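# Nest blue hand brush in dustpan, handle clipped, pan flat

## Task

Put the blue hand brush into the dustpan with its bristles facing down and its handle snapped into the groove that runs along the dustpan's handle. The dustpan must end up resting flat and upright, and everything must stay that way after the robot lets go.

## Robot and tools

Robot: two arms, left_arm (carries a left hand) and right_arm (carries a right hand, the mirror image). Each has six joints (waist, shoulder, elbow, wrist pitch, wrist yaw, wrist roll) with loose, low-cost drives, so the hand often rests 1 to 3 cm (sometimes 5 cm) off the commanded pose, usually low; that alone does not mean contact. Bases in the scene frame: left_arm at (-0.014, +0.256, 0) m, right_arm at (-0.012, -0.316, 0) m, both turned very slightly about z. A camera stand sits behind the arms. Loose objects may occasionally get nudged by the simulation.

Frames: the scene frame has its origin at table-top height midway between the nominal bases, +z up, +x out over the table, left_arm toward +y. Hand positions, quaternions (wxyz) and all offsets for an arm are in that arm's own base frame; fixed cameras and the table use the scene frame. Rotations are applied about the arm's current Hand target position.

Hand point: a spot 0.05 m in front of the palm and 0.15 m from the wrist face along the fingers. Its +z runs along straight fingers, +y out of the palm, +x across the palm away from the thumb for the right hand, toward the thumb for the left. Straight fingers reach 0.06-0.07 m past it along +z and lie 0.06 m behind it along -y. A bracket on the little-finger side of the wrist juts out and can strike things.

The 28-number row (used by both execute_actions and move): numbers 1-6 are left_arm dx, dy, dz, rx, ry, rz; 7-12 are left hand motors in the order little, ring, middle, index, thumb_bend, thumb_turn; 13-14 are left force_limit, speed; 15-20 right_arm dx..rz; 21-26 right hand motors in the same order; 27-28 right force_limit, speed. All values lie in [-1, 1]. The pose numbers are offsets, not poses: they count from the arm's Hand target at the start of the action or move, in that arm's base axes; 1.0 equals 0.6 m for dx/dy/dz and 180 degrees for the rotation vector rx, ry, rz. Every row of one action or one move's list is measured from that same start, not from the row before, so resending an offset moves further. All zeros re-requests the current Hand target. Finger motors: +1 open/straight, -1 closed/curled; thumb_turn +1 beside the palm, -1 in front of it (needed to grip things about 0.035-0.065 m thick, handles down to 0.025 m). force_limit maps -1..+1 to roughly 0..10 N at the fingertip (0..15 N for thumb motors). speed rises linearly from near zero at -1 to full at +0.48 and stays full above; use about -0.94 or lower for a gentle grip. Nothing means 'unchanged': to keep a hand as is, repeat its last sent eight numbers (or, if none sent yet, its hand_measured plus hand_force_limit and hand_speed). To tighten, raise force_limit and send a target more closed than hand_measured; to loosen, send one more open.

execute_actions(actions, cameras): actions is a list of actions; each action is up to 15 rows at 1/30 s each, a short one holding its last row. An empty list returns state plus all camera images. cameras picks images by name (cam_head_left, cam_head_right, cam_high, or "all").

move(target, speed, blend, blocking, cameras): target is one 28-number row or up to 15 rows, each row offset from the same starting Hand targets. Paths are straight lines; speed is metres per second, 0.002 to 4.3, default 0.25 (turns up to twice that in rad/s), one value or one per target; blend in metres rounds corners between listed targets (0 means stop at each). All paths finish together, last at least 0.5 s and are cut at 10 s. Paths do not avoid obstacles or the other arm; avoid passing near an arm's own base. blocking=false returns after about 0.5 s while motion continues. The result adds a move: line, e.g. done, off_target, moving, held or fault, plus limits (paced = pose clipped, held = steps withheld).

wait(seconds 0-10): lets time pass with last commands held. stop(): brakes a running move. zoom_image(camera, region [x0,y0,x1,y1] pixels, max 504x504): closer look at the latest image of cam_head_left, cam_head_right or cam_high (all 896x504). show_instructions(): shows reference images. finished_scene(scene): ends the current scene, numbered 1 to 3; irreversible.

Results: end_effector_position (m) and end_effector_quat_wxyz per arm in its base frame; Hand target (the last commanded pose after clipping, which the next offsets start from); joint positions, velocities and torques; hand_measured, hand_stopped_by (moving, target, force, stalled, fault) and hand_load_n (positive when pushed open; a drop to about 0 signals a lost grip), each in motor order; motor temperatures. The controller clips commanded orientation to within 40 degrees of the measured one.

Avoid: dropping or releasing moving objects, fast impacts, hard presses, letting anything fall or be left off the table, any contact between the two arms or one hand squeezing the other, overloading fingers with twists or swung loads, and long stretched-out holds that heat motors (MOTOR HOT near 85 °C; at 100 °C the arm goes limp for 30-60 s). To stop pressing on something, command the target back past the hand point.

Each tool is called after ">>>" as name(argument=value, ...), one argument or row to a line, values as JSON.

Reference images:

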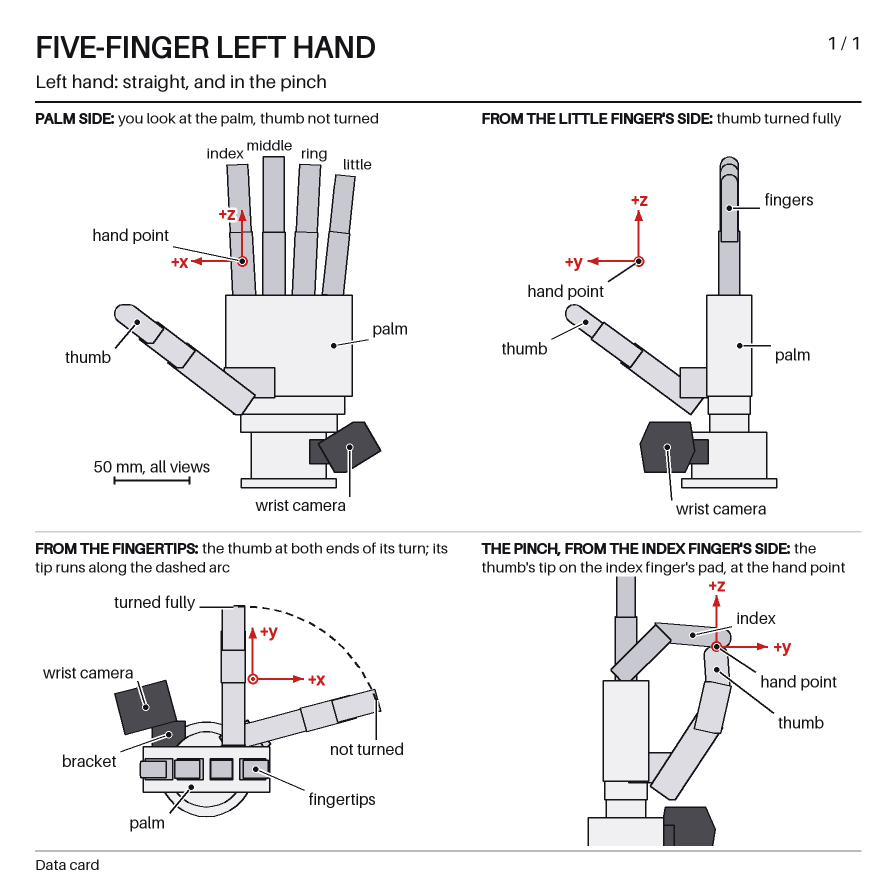

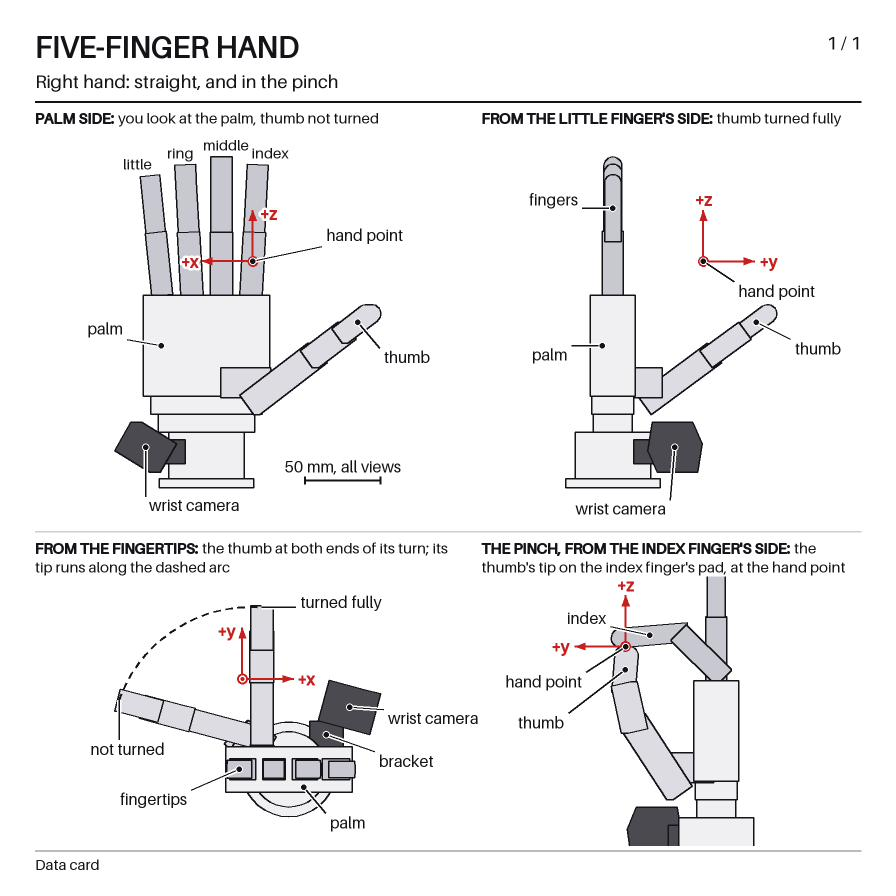

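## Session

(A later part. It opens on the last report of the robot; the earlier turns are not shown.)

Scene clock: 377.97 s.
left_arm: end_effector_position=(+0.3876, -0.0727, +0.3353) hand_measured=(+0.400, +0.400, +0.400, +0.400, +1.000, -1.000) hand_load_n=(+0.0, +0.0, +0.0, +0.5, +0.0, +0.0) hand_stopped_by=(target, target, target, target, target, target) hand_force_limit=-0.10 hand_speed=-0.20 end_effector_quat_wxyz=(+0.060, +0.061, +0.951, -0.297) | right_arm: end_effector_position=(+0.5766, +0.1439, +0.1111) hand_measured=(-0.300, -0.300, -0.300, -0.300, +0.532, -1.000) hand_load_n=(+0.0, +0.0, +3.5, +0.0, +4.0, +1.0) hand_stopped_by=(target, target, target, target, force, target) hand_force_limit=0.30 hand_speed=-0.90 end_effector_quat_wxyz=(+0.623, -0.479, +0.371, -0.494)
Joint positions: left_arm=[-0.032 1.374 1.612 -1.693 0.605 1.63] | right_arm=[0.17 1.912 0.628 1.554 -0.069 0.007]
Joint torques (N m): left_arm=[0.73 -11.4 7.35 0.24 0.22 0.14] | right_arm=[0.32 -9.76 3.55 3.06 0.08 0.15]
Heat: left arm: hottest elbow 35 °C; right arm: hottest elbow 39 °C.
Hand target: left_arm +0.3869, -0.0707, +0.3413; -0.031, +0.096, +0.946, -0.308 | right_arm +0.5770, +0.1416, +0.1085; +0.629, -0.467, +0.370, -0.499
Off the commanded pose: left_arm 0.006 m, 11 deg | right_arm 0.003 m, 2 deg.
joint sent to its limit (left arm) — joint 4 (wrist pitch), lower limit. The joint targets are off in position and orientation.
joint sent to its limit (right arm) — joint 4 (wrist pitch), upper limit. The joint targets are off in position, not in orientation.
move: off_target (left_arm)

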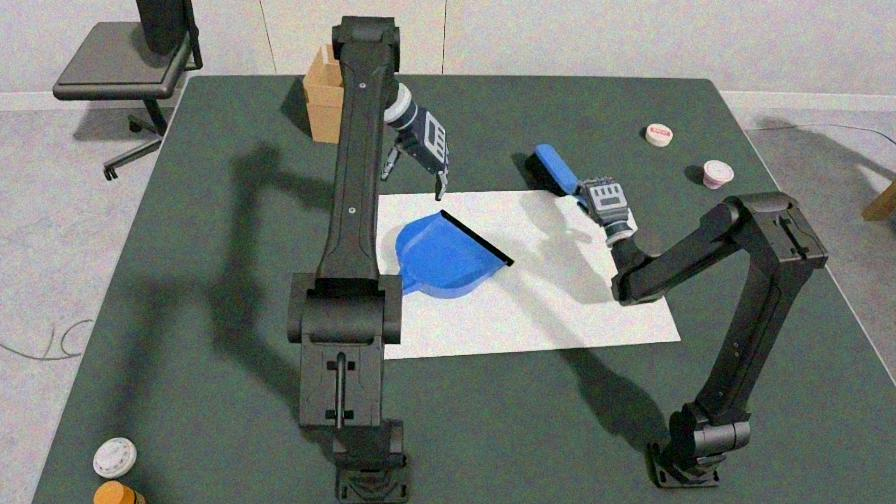

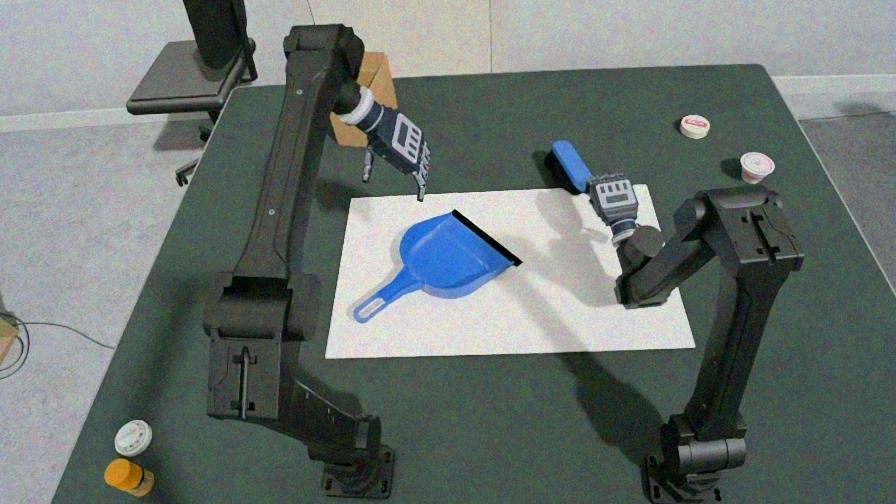

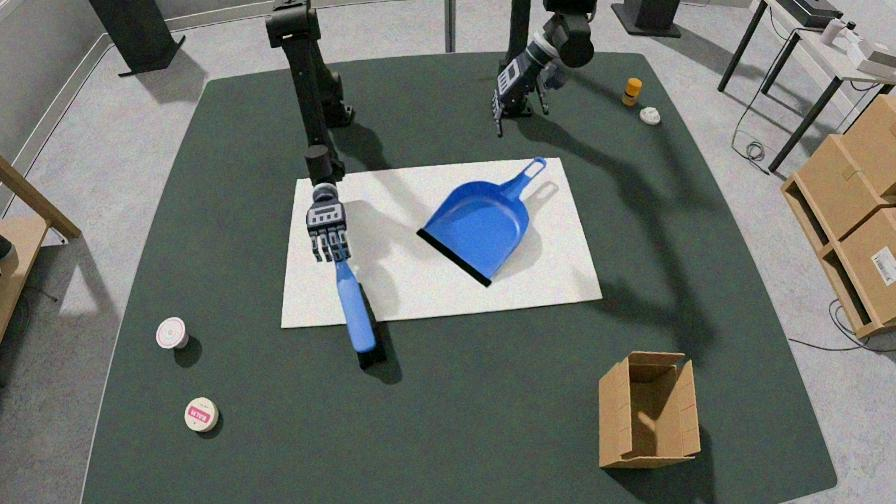

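>>> move(
  target=[
    [0,0,0,0,0,0,0.4,0.4,0.4,0.4,1,-1,-0.1,-0.2,0.01,0.02,-0.05,0,0,0,-0.3,-0.3,-0.3,-0.3,-0.4,-1,0.3,-0.9],
  ],
  speed=[0.08],
  cameras=["cam_high","cam_head_left"],
)

>>> zoom_image(
  camera="cam_high",
  region=[290, 200, 430, 380],
)

>>> zoom_image(
  camera="cam_head_left",
  region=[510, 130, 660, 240],
)

Scene clock: 381.10 s.
left_arm: end_effector_position=(+0.3876, -0.0727, +0.3353) hand_measured=(+0.400, +0.400, +0.400, +0.400, +1.000, -1.000) hand_load_n=(+0.0, +0.0, +0.0, +0.0, +0.0, +0.0) hand_stopped_by=(target, target, target, target, target, target) hand_force_limit=-0.10 hand_speed=-0.20 end_effector_quat_wxyz=(+0.060, +0.061, +0.951, -0.297) | right_arm: end_effector_position=(+0.5820, +0.1521, +0.1037) hand_measured=(-0.300, -0.300, -0.298, -0.300, +0.532, -1.000) hand_load_n=(+0.0, +0.0, +10.0, +0.0, +4.0, +3.0) hand_stopped_by=(target, target, target, target, force, target) hand_force_limit=0.30 hand_speed=-0.90 end_effector_quat_wxyz=(+0.623, -0.474, +0.373, -0.497)
Joint positions: left_arm=[-0.032 1.374 1.612 -1.693 0.605 1.63] | right_arm=[0.193 1.95 0.649 1.577 -0.035 0.004]
Joint torques (N m): left_arm=[0.79 -11.34 7.36 0.18 0.23 0.13] | right_arm=[0.09 -7.59 3.82 2.13 0.14 0.08]
Heat: left arm: hottest elbow 35 °C; right arm: hottest elbow 38 °C.
Hand target: left_arm +0.3869, -0.0707, +0.3413; -0.031, +0.096, +0.946, -0.308 | right_arm +0.5830, +0.1536, +0.0785; +0.629, -0.467, +0.370, -0.499
Off the commanded pose: left_arm 0.006 m, 11 deg | right_arm 0.025 m, 1 deg.
joint read past its limit (right arm) — joint 4 (wrist pitch), upper limit.
joint sent to its limit (left arm) — joint 4 (wrist pitch), lower limit. The joint targets are off in position and orientation.
joint sent to its limit (right arm) — joint 4 (wrist pitch), upper limit. The joint targets are off in position and orientation.
move: off_target (left_arm, right_arm)
Images, in order (width x height): cam_head_left 896x504, cam_high 896x504.

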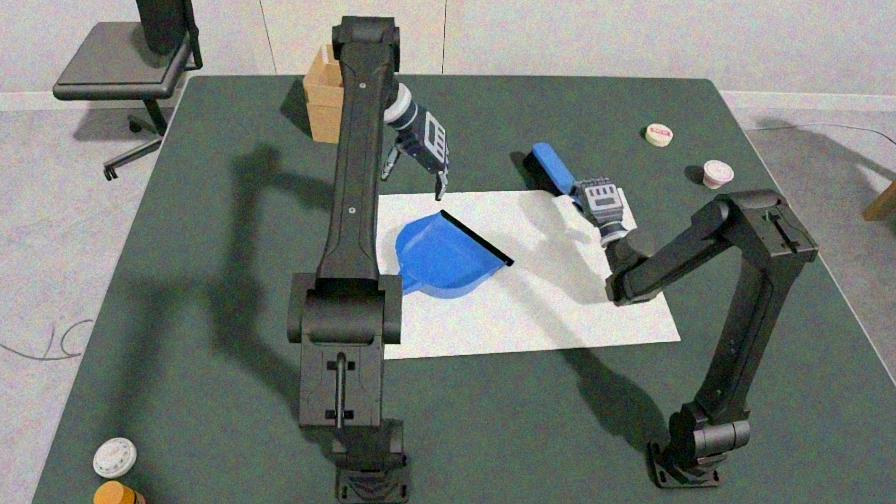

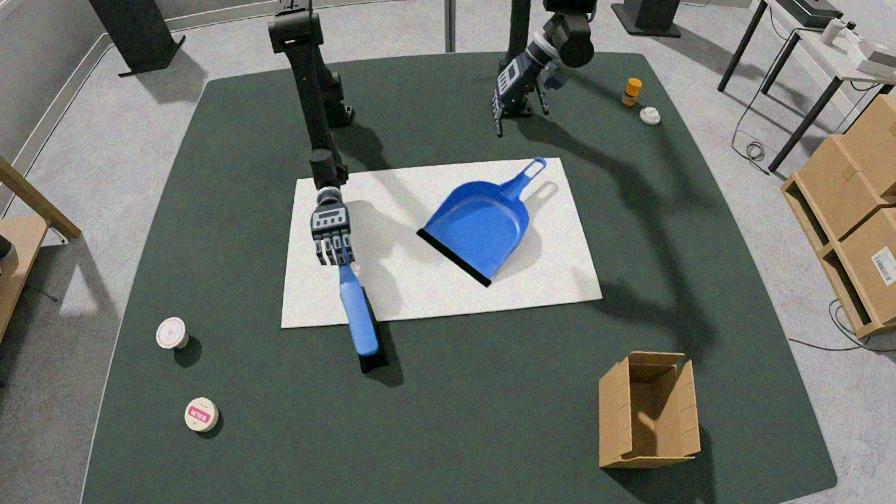

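Scaled by 2.800 from the camera's 896x504 image, which has a finer 1280x720 frame.

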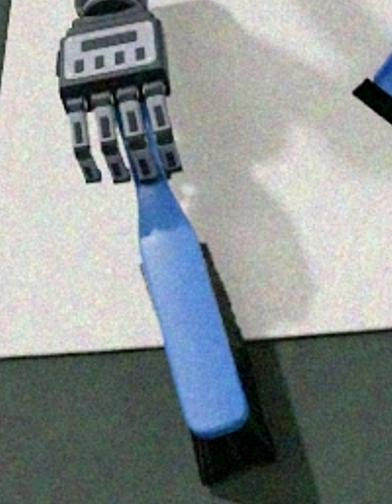

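Scaled by 3.360 from the camera's 896x504 image, which has a finer 1280x720 frame.

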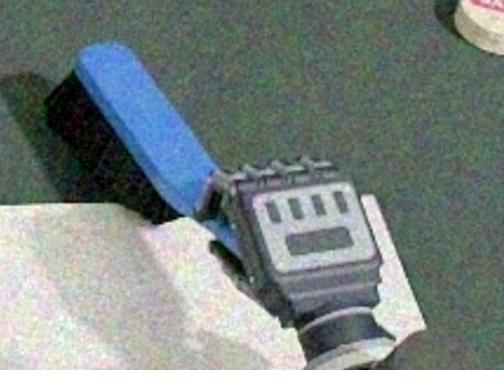

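>>> move(
  target=[
    [0,0,0,0,0,0,0.4,0.4,0.4,0.4,1,-1,-0.1,-0.2,0.0,0.0,0,0,0,0,-0.3,-0.3,-0.3,-0.3,0.57,-1,0.3,-0.9],
  ],
  speed=[0.08],
)

>>> move(
  target=[
    [0,0,0,0,0,0,0.4,0.4,0.4,0.4,1,-1,-0.1,-0.2,0.01,0.03,-0.02,0,0,0,-0.3,-0.3,-0.3,-0.3,0.57,-1,0.3,-0.9],
  ],
  speed=[0.05],
  cameras=["cam_high","cam_head_left"],
)

>>> zoom_image(
  camera="cam_high",
  region=[290, 200, 430, 380],
)

>>> zoom_image(
  camera="cam_head_left",
  region=[510, 130, 660, 240],
)

Scene clock: 387.10 s.
left_arm: end_effector_position=(+0.3876, -0.0727, +0.3353) hand_measured=(+0.400, +0.400, +0.400, +0.400, +1.000, -1.000) hand_load_n=(+0.0, +0.0, +0.0, +0.0, +0.0, +0.0) hand_stopped_by=(target, target, target, target, target, target) hand_force_limit=-0.10 hand_speed=-0.20 end_effector_quat_wxyz=(+0.060, +0.061, +0.951, -0.297) | right_arm: end_effector_position=(+0.5822, +0.1513, +0.1029) hand_measured=(-0.300, -0.300, -0.298, -0.300, +0.572, -1.000) hand_load_n=(+0.0, +0.0, +9.0, +0.0, +3.5, +2.5) hand_stopped_by=(target, target, target, target, target, target) hand_force_limit=0.30 hand_speed=-0.90 end_effector_quat_wxyz=(+0.623, -0.473, +0.375, -0.497)
Joint positions: left_arm=[-0.032 1.374 1.612 -1.693 0.605 1.63] | right_arm=[0.192 1.952 0.649 1.577 -0.035 0.007]
Joint torques (N m): left_arm=[0.85 -11.4 7.35 0.24 0.22 0.13] | right_arm=[0.56 -7.77 3.92 2.13 0.13 0.06]
Heat: left arm: hottest elbow 35 °C; right arm: hottest elbow 37 °C.
Hand target: left_arm +0.3869, -0.0707, +0.3413; -0.031, +0.096, +0.946, -0.308 | right_arm +0.5830, +0.1536, +0.0785; +0.629, -0.467, +0.370, -0.499
Off the commanded pose: left_arm 0.006 m, 11 deg | right_arm 0.025 m, 1 deg.
joint read past its limit (right arm) — joint 4 (wrist pitch), upper limit.
joint sent to its limit (left arm) — joint 4 (wrist pitch), lower limit. The joint targets are off in position and orientation.
joint sent to its limit (right arm) — joint 4 (wrist pitch), upper limit. The joint targets are off in position and orientation.
move: off_target (left_arm, right_arm)

Scene clock: 388.80 s.
left_arm: end_effector_position=(+0.3876, -0.0727, +0.3353) hand_measured=(+0.400, +0.400, +0.400, +0.400, +1.000, -1.000) hand_load_n=(+0.0, +0.0, +0.0, +0.0, +0.0, +0.0) hand_stopped_by=(target, target, target, target, target, target) hand_force_limit=-0.10 hand_speed=-0.20 end_effector_quat_wxyz=(+0.060, +0.061, +0.951, -0.297) | right_arm: end_effector_position=(+0.5909, +0.1684, +0.0979) hand_measured=(-0.300, -0.300, -0.298, -0.300, +0.572, -1.000) hand_load_n=(+0.0, +0.0, +14.5, +0.0, +4.5, +3.5) hand_stopped_by=(target, target, target, target, target, target) hand_force_limit=0.30 hand_speed=-0.90 end_effector_quat_wxyz=(+0.624, -0.471, +0.374, -0.499)
Joint positions: left_arm=[-0.032 1.374 1.612 -1.693 0.605 1.63] | right_arm=[0.23 1.984 0.686 1.577 0.005 -0.005]
Joint torques (N m): left_arm=[0.79 -11.46 7.34 0.25 0.22 0.13] | right_arm=[0.5 -7.65 3.49 2.14 0.06 -0.04]
Heat: left arm: hottest elbow 35 °C; right arm: hottest elbow 37 °C.
Hand target: left_arm +0.3869, -0.0707, +0.3413; -0.031, +0.096, +0.946, -0.308 | right_arm +0.5890, +0.1716, +0.0665; +0.629, -0.467, +0.370, -0.499
Off the commanded pose: left_arm 0.006 m, 11 deg | right_arm 0.032 m, 1 deg.
joint read past its limit (right arm) — joint 4 (wrist pitch), upper limit.
joint sent to its limit (left arm) — joint 4 (wrist pitch), lower limit. The joint targets are off in position and orientation.
joint sent to its limit (right arm) — joint 4 (wrist pitch), upper limit. The joint targets are off in position and orientation.
move: off_target (left_arm, right_arm)
Images, in order (width x height): cam_head_left 896x504, cam_high 896x504.

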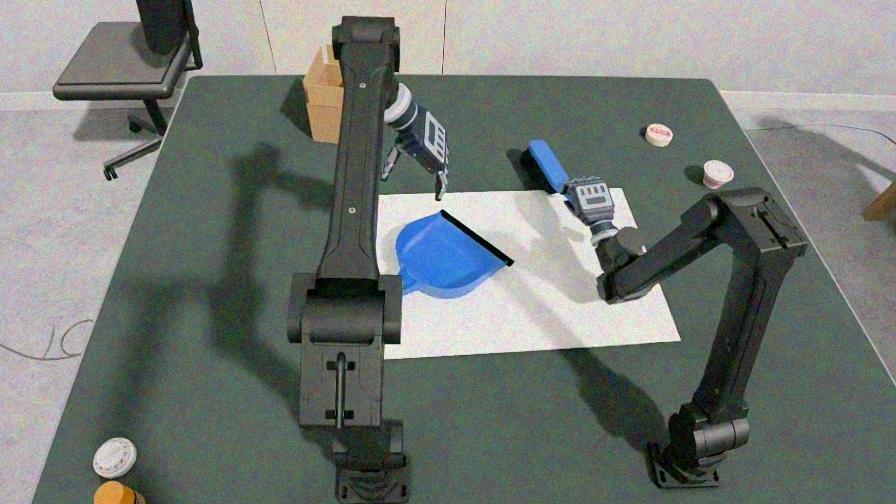

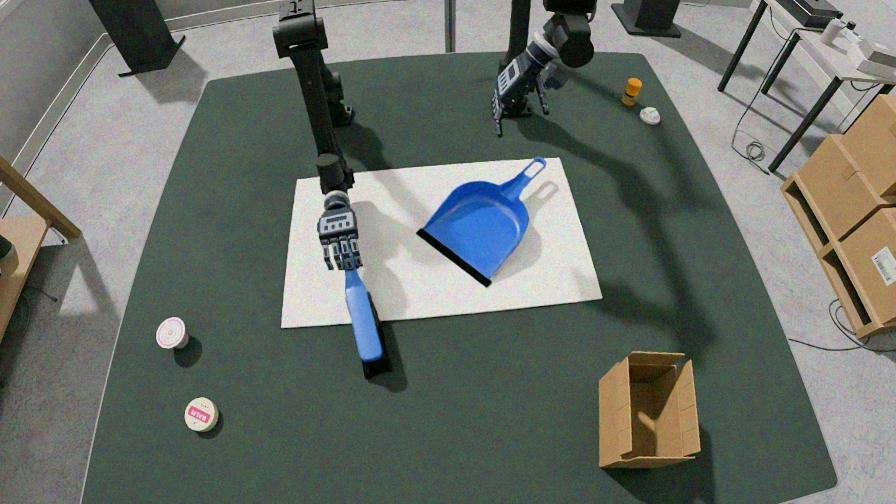

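Scaled by 2.800 from the camera's 896x504 image, which has a finer 1280x720 frame.

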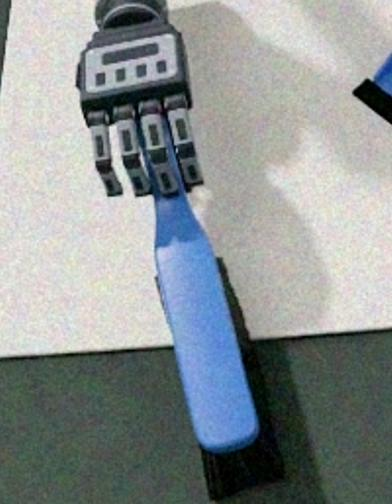

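Scaled by 3.360 from the camera's 896x504 image, which has a finer 1280x720 frame.

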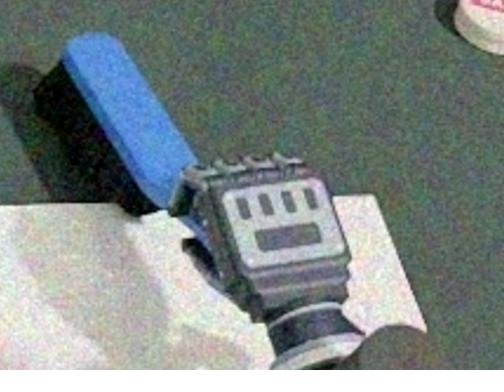

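>>> move(
  target=[
    [0,0,0,0,0,0,0.4,0.4,0.4,0.4,1,-1,-0.1,-0.2,0.0,0.0,0.04,0,0,0,-0.3,-0.3,-0.3,-0.3,0.57,-1,0.3,-0.9],
  ],
  speed=[0.05],
)

>>> move(
  target=[
    [0,0,0,0,0,0,0.4,0.4,0.4,0.4,1,-1,-0.1,-0.2,0.0,0.0,0,0,0,0,0,0,0.1,0,0.57,-1,0.3,-0.8],
  ],
  speed=[0.05],
  cameras=["cam_high","cam_head_left"],
)

>>> zoom_image(
  camera="cam_high",
  region=[290, 200, 430, 380],
)

>>> zoom_image(
  camera="cam_head_left",
  region=[510, 130, 660, 240],
)

Scene clock: 395.20 s.
left_arm: end_effector_position=(+0.3876, -0.0727, +0.3353) hand_measured=(+0.400, +0.400, +0.400, +0.400, +1.000, -1.000) hand_load_n=(+0.0, +0.0, +0.0, +0.0, +0.0, +0.0) hand_stopped_by=(target, target, target, target, target, target) hand_force_limit=-0.10 hand_speed=-0.20 end_effector_quat_wxyz=(+0.060, +0.061, +0.951, -0.297) | right_arm: end_effector_position=(+0.5910, +0.1684, +0.0988) hand_measured=(-0.300, -0.300, -0.298, -0.300, +0.572, -1.000) hand_load_n=(+0.5, +0.0, +14.5, +0.0, +4.0, +3.0) hand_stopped_by=(target, target, target, target, target, target) hand_force_limit=0.30 hand_speed=-0.90 end_effector_quat_wxyz=(+0.624, -0.471, +0.374, -0.499)
Joint positions: left_arm=[-0.032 1.374 1.612 -1.693 0.605 1.63] | right_arm=[0.23 1.983 0.686 1.577 0.005 -0.005]
Joint torques (N m): left_arm=[0.79 -11.4 7.35 0.16 0.22 0.13] | right_arm=[0.62 -10.64 3.43 2.14 0.12 0]
Heat: left arm: hottest elbow 35 °C; right arm: hottest elbow 36 °C.
Hand target: left_arm +0.3869, -0.0707, +0.3413; -0.031, +0.096, +0.946, -0.308 | right_arm +0.5890, +0.1716, +0.0905; +0.629, -0.467, +0.370, -0.499
Off the commanded pose: left_arm 0.006 m, 11 deg | right_arm 0.009 m, 1 deg.
joint read past its limit (right arm) — joint 4 (wrist pitch), upper limit.
joint sent to its limit (left arm) — joint 4 (wrist pitch), lower limit. The joint targets are off in position and orientation.
joint sent to its limit (right arm) — joint 4 (wrist pitch), upper limit. The joint targets are off in position and orientation.
move: off_target (left_arm)

Scene clock: 396.50 s.
left_arm: end_effector_position=(+0.3876, -0.0727, +0.3353) hand_measured=(+0.400, +0.400, +0.400, +0.400, +1.000, -1.000) hand_load_n=(+0.0, +0.0, +0.0, +0.0, +0.0, -0.5) hand_stopped_by=(target, target, target, target, target, target) hand_force_limit=-0.10 hand_speed=-0.20 end_effector_quat_wxyz=(+0.060, +0.061, +0.951, -0.297) | right_arm: end_effector_position=(+0.5856, +0.1712, +0.0875) hand_measured=(+0.000, +0.000, +0.100, +0.000, +0.572, -1.000) hand_load_n=(+0.0, +0.0, +0.0, +0.0, +0.0, +0.0) hand_stopped_by=(target, target, target, target, target, target) hand_force_limit=0.30 hand_speed=-0.80 end_effector_quat_wxyz=(+0.621, -0.480, +0.377, -0.492)
Joint positions: left_arm=[-0.032 1.374 1.612 -1.693 0.605 1.63] | right_arm=[0.235 1.995 0.675 1.577 -0.001 -0.005]
Joint torques (N m): left_arm=[0.79 -11.34 7.34 0.21 0.22 0.12] | right_arm=[0.09 -11.63 4.22 2.15 0.13 -0.01]
Heat: left arm: hottest elbow 35 °C; right arm: hottest elbow 36 °C.
Hand target: left_arm +0.3869, -0.0707, +0.3413; -0.031, +0.096, +0.946, -0.308 | right_arm +0.5890, +0.1716, +0.0905; +0.629, -0.467, +0.370, -0.499
Off the commanded pose: left_arm 0.006 m, 11 deg | right_arm 0.005 m, 2 deg.
joint read past its limit (right arm) — joint 4 (wrist pitch), upper limit.
joint sent to its limit (left arm) — joint 4 (wrist pitch), lower limit. The joint targets are off in position and orientation.
joint sent to its limit (right arm) — joint 4 (wrist pitch), upper limit. The joint targets are off in position and orientation.
move: off_target (left_arm)
Images, in order (width x height): cam_head_left 896x504, cam_high 896x504.

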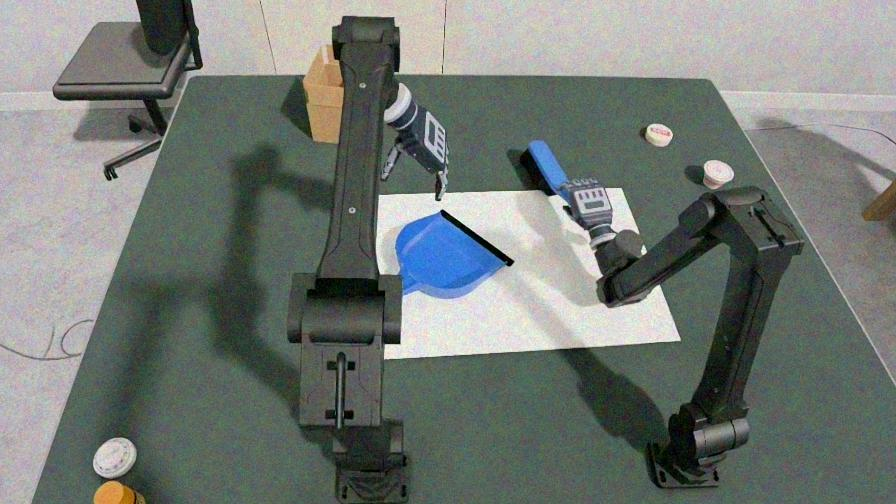

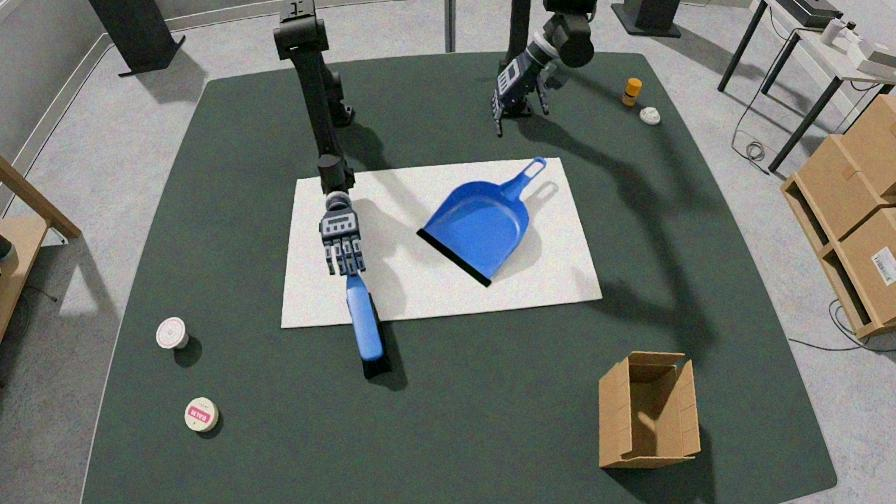

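Scaled by 2.800 from the camera's 896x504 image, which has a finer 1280x720 frame.

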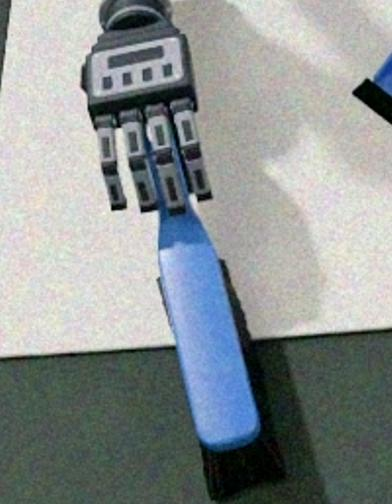

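Scaled by 3.360 from the camera's 896x504 image, which has a finer 1280x720 frame.

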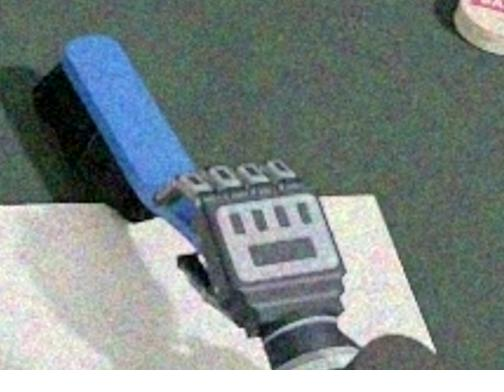

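>>> move(
  target=[
    [0,0,0,0,0,0,0.4,0.4,0.4,0.4,1,-1,-0.1,-0.2,0.01,0.0,-0.035,0,0,0,0.2,0.2,0.3,0.2,0.57,-1,0.3,-0.8],
  ],
  speed=[0.05],
)

>>> move(
  target=[
    [0,0,0,0,0,0,0.4,0.4,0.4,0.4,1,-1,-0.1,-0.2,0.0,0.0,0,0,0,0,0.3,0.3,0.3,0.3,1,-1,0.3,-0.8],
  ],
  speed=[0.05],
  cameras=["cam_high","cam_head_left"],
)

>>> zoom_image(
  camera="cam_high",
  region=[290, 200, 430, 380],
)

>>> zoom_image(
  camera="cam_head_left",
  region=[510, 130, 660, 240],
)

Scene clock: 401.13 s.
left_arm: end_effector_position=(+0.3876, -0.0727, +0.3353) hand_measured=(+0.400, +0.400, +0.400, +0.400, +1.000, -1.000) hand_load_n=(+0.0, +0.0, +0.5, +0.0, +0.0, +0.0) hand_stopped_by=(target, target, target, target, target, target) hand_force_limit=-0.10 hand_speed=-0.20 end_effector_quat_wxyz=(+0.060, +0.061, +0.951, -0.297) | right_arm: end_effector_position=(+0.5826, +0.1714, +0.0596) hand_measured=(+0.200, +0.200, +0.300, +0.200, +0.572, -1.000) hand_load_n=(+0.0, +0.0, +0.0, +0.0, +0.0, +0.0) hand_stopped_by=(target, target, target, target, target, target) hand_force_limit=0.30 hand_speed=-0.80 end_effector_quat_wxyz=(+0.610, -0.496, +0.387, -0.482)
Joint positions: left_arm=[-0.032 1.374 1.612 -1.693 0.605 1.63] | right_arm=[0.235 2.042 0.675 1.577 -0.006 -0.005]
Joint torques (N m): left_arm=[0.85 -11.4 7.31 0.2 0.22 0.13] | right_arm=[0.38 -11.34 5.63 2.21 -0.03 -0.01]
Heat: left arm: hottest elbow 35 °C; right arm: hottest elbow 36 °C.
Hand target: left_arm +0.3869, -0.0707, +0.3413; -0.031, +0.096, +0.946, -0.308 | right_arm +0.5950, +0.1716, +0.0695; +0.629, -0.467, +0.370, -0.499
Off the commanded pose: left_arm 0.006 m, 11 deg | right_arm 0.016 m, 5 deg.
joint read past its limit (right arm) — joint 4 (wrist pitch), upper limit.
joint sent to its limit (left arm) — joint 4 (wrist pitch), lower limit. The joint targets are off in position and orientation.
joint sent to its limit (right arm) — joint 4 (wrist pitch), upper limit. The joint targets are off in position and orientation.
move: off_target (left_arm, right_arm)

Scene clock: 403.20 s.
left_arm: end_effector_position=(+0.3876, -0.0727, +0.3353) hand_measured=(+0.400, +0.400, +0.400, +0.400, +1.000, -1.000) hand_load_n=(+0.0, +0.0, +0.0, +0.0, +0.0, +0.0) hand_stopped_by=(target, target, target, target, target, target) hand_force_limit=-0.10 hand_speed=-0.20 end_effector_quat_wxyz=(+0.060, +0.061, +0.951, -0.297) | right_arm: end_effector_position=(+0.5824, +0.1721, +0.0600) hand_measured=(+0.300, +0.300, +0.300, +0.300, +1.000, -1.000) hand_load_n=(-0.5, +0.0, +0.0, +0.0, +0.0, +0.5) hand_stopped_by=(target, target, target, target, target, target) hand_force_limit=0.30 hand_speed=-0.80 end_effector_quat_wxyz=(+0.613, -0.494, +0.390, -0.478)
Joint positions: left_arm=[-0.032 1.374 1.612 -1.693 0.605 1.63] | right_arm=[0.235 2.042 0.675 1.577 -0.006 0.007]
Joint torques (N m): left_arm=[0.79 -11.4 7.41 0.2 0.22 0.14] | right_arm=[0.15 -11.69 5.72 2.21 -0.03 0.01]
Heat: left arm: hottest elbow 35 °C; right arm: hottest elbow 36 °C.
Hand target: left_arm +0.3869, -0.0707, +0.3413; -0.031, +0.096, +0.946, -0.308 | right_arm +0.5950, +0.1716, +0.0695; +0.629, -0.467, +0.370, -0.499
Off the commanded pose: left_arm 0.006 m, 11 deg | right_arm 0.016 m, 5 deg.
joint read past its limit (right arm) — joint 4 (wrist pitch), upper limit.
joint sent to its limit (left arm) — joint 4 (wrist pitch), lower limit. The joint targets are off in position and orientation.
joint sent to its limit (right arm) — joint 4 (wrist pitch), upper limit. The joint targets are off in position and orientation.
move: off_target (left_arm, right_arm)
Images, in order (width x height): cam_head_left 896x504, cam_high 896x504.

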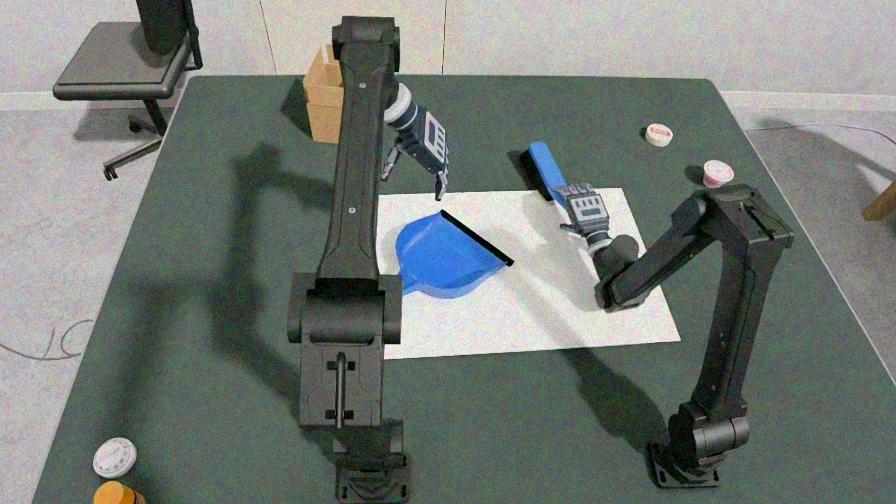

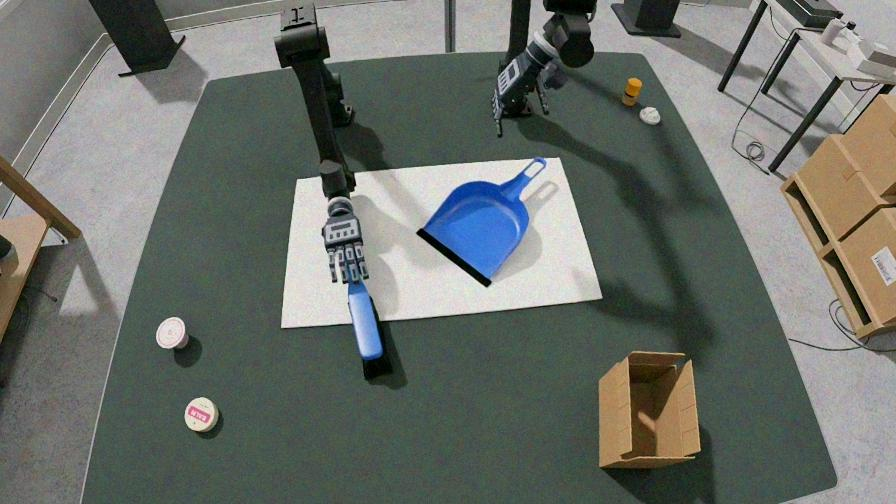

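Scaled by 2.800 from the camera's 896x504 image, which has a finer 1280x720 frame.

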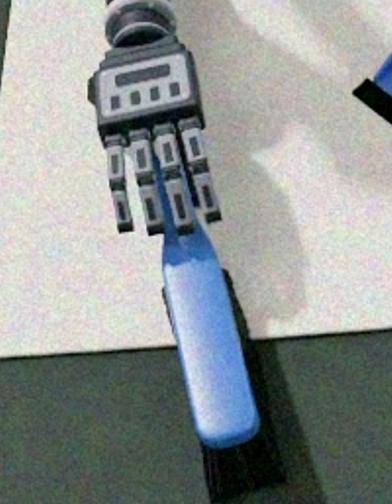

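Scaled by 3.360 from the camera's 896x504 image, which has a finer 1280x720 frame.

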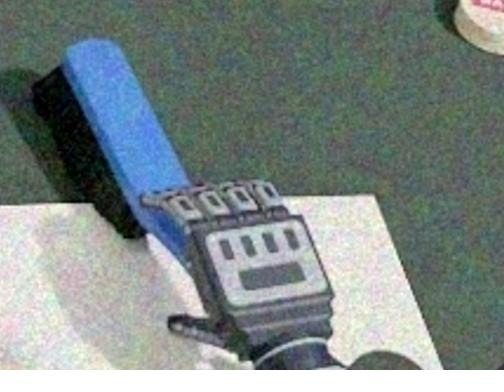

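>>> move(
  target=[
    [0,0,0,0,0,0,0.4,0.4,0.4,0.4,1,-1,-0.1,-0.2,0.0,0.0,0,0,0,0,0.5,0.5,0.5,0.5,1,1,0.3,-0.5],
  ],
  speed=[0.05],
  cameras=["cam_high","cam_head_left"],
)

>>> zoom_image(
  camera="cam_high",
  region=[290, 200, 430, 380],
)

>>> zoom_image(
  camera="cam_head_left",
  region=[510, 130, 660, 240],
)

Scene clock: 408.80 s.
left_arm: end_effector_position=(+0.3876, -0.0727, +0.3353) hand_measured=(+0.400, +0.400, +0.400, +0.400, +1.000, -1.000) hand_load_n=(+0.0, +0.0, +0.0, +0.0, +0.0, +0.0) hand_stopped_by=(target, target, target, target, target, target) hand_force_limit=-0.10 hand_speed=-0.20 end_effector_quat_wxyz=(+0.060, +0.061, +0.951, -0.297) | right_arm: end_effector_position=(+0.5825, +0.1716, +0.0597) hand_measured=(+0.500, +0.500, +0.500, +0.500, +1.000, +1.000) hand_load_n=(+0.0, +0.0, +0.0, +0.0, +0.0, +0.0) hand_stopped_by=(target, target, target, target, target, target) hand_force_limit=0.30 hand_speed=-0.50 end_effector_quat_wxyz=(+0.611, -0.496, +0.387, -0.481)
Joint positions: left_arm=[-0.032 1.374 1.612 -1.693 0.605 1.63] | right_arm=[0.235 2.042 0.675 1.577 -0.006 -0.002]
Joint torques (N m): left_arm=[0.85 -11.4 7.36 0.27 0.23 0.15] | right_arm=[-0.09 -11.58 5.72 2.29 -0.04 0]
Heat: left arm: hottest elbow 35 °C; right arm: hottest elbow 36 °C.
Hand target: left_arm +0.3869, -0.0707, +0.3413; -0.031, +0.096, +0.946, -0.308 | right_arm +0.5950, +0.1716, +0.0695; +0.629, -0.467, +0.370, -0.499
Off the commanded pose: left_arm 0.006 m, 11 deg | right_arm 0.016 m, 5 deg.
joint read past its limit (right arm) — joint 4 (wrist pitch), upper limit.
joint sent to its limit (left arm) — joint 4 (wrist pitch), lower limit. The joint targets are off in position and orientation.
joint sent to its limit (right arm) — joint 4 (wrist pitch), upper limit. The joint targets are off in position and orientation.
move: off_target (left_arm, right_arm)
Images, in order (width x height): cam_head_left 896x504, cam_high 896x504.

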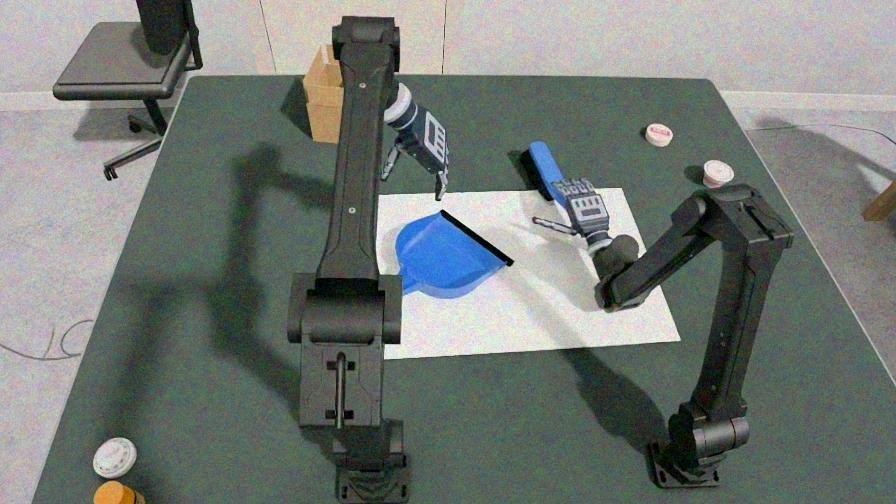

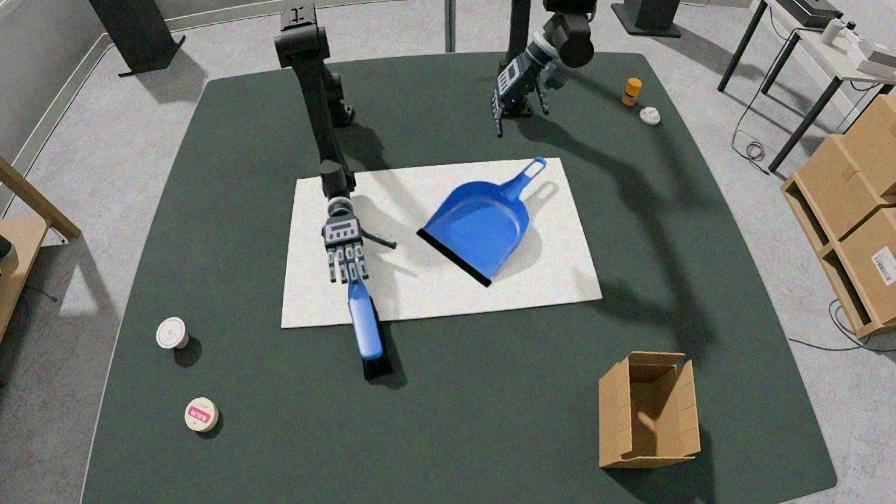

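Scaled by 2.800 from the camera's 896x504 image, which has a finer 1280x720 frame.

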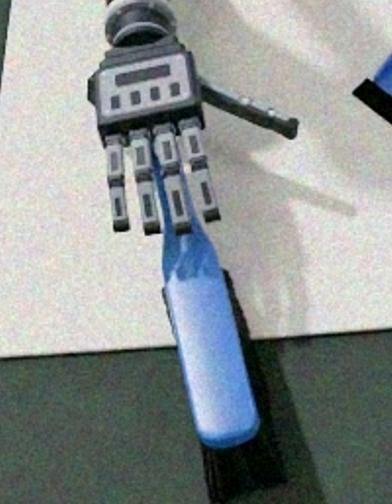

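Scaled by 3.360 from the camera's 896x504 image, which has a finer 1280x720 frame.

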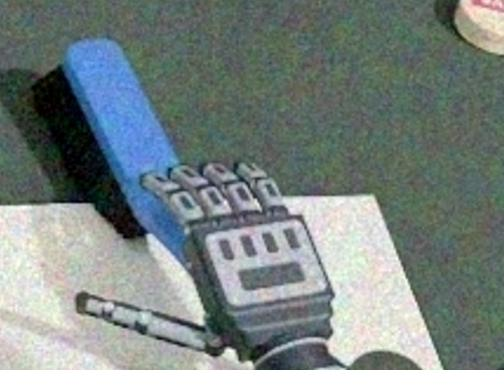

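>>> move(
  target=[
    [0,0,0,0,0,0,0.4,0.4,0.4,0.4,1,-1,-0.1,-0.2,0.0,0.0,0.35,0,0,0,0.5,0.5,0.5,0.5,1,1,0.3,-0.5],
  ],
  speed=[0.15],
  cameras=["all"],
)

>>> zoom_image(
  camera="cam_high",
  region=[290, 220, 430, 400],
)

>>> zoom_image(
  camera="cam_head_left",
  region=[500, 120, 640, 270],
)

Scene clock: 415.17 s.
left_arm: end_effector_position=(+0.3876, -0.0727, +0.3353) hand_measured=(+0.400, +0.400, +0.400, +0.400, +1.000, -1.000) hand_load_n=(+0.0, +0.0, +0.0, +0.0, +0.0, +0.0) hand_stopped_by=(target, target, target, target, target, target) hand_force_limit=-0.10 hand_speed=-0.20 end_effector_quat_wxyz=(+0.060, +0.061, +0.951, -0.297) | right_arm: end_effector_position=(+0.5828, +0.1717, +0.2423) hand_measured=(+0.500, +0.500, +0.500, +0.500, +1.000, +1.000) hand_load_n=(+0.0, +0.0, +0.0, +0.0, +0.0, +0.0) hand_stopped_by=(target, target, target, target, target, target) hand_force_limit=0.30 hand_speed=-0.50 end_effector_quat_wxyz=(+0.617, -0.488, +0.381, -0.486)
Joint positions: left_arm=[-0.032 1.374 1.612 -1.693 0.605 1.63] | right_arm=[0.235 1.509 0.707 1.037 -0.006 -0.002]
Joint torques (N m): left_arm=[0.73 -11.34 7.32 0.21 0.21 0.13] | right_arm=[0.32 -10.93 11.48 1.63 0.1 0.03]
Heat: left arm: hottest elbow 35 °C; right arm: hottest elbow 35 °C.
Hand target: left_arm +0.3869, -0.0707, +0.3413; -0.031, +0.096, +0.946, -0.308 | right_arm +0.5950, +0.1716, +0.2795; +0.629, -0.467, +0.370, -0.499
Off the commanded pose: left_arm 0.006 m, 11 deg | right_arm 0.039 m, 3 deg.
joint sent to its limit (left arm) — joint 4 (wrist pitch), lower limit. The joint targets are off in position and orientation.
move: off_target (left_arm, right_arm)

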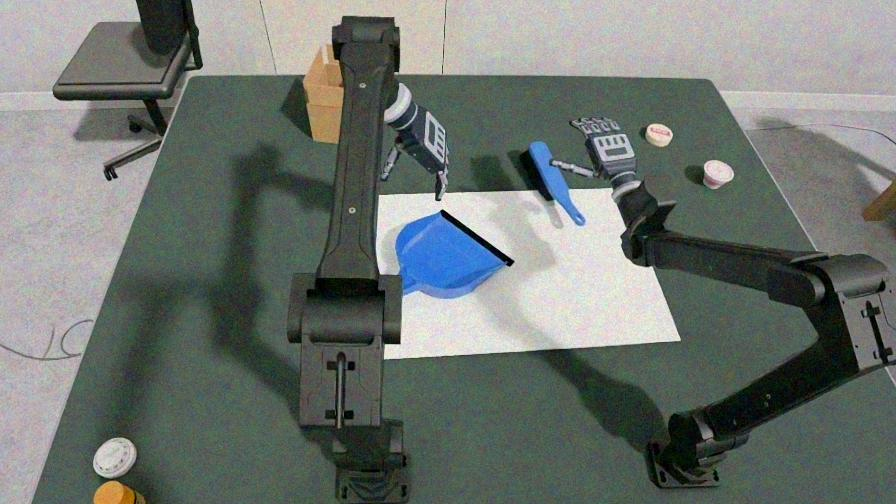

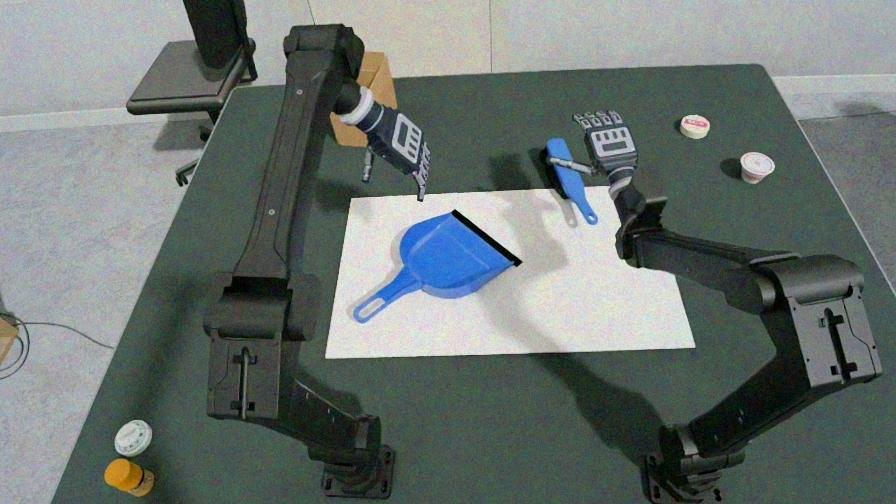

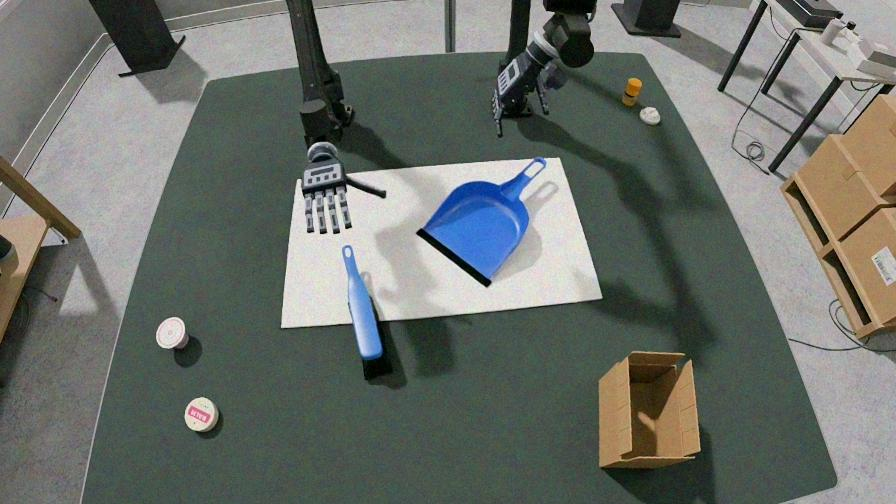

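Scaled by 2.800 from the camera's 896x504 image, which has a finer 1280x720 frame.

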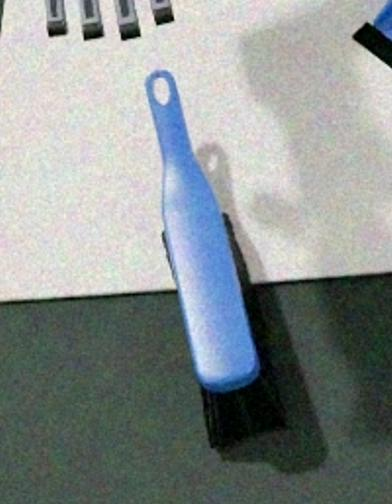

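Scaled by 3.360 from the camera's 896x504 image, which has a finer 1280x720 frame.

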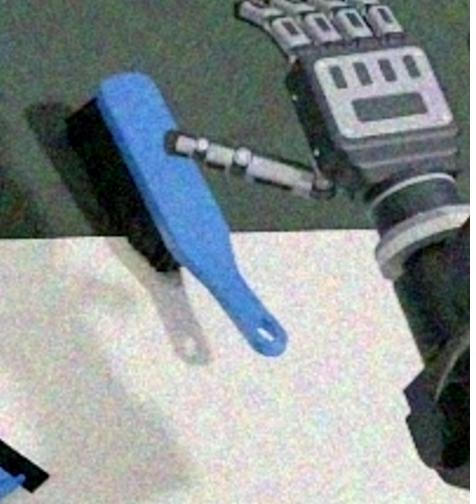

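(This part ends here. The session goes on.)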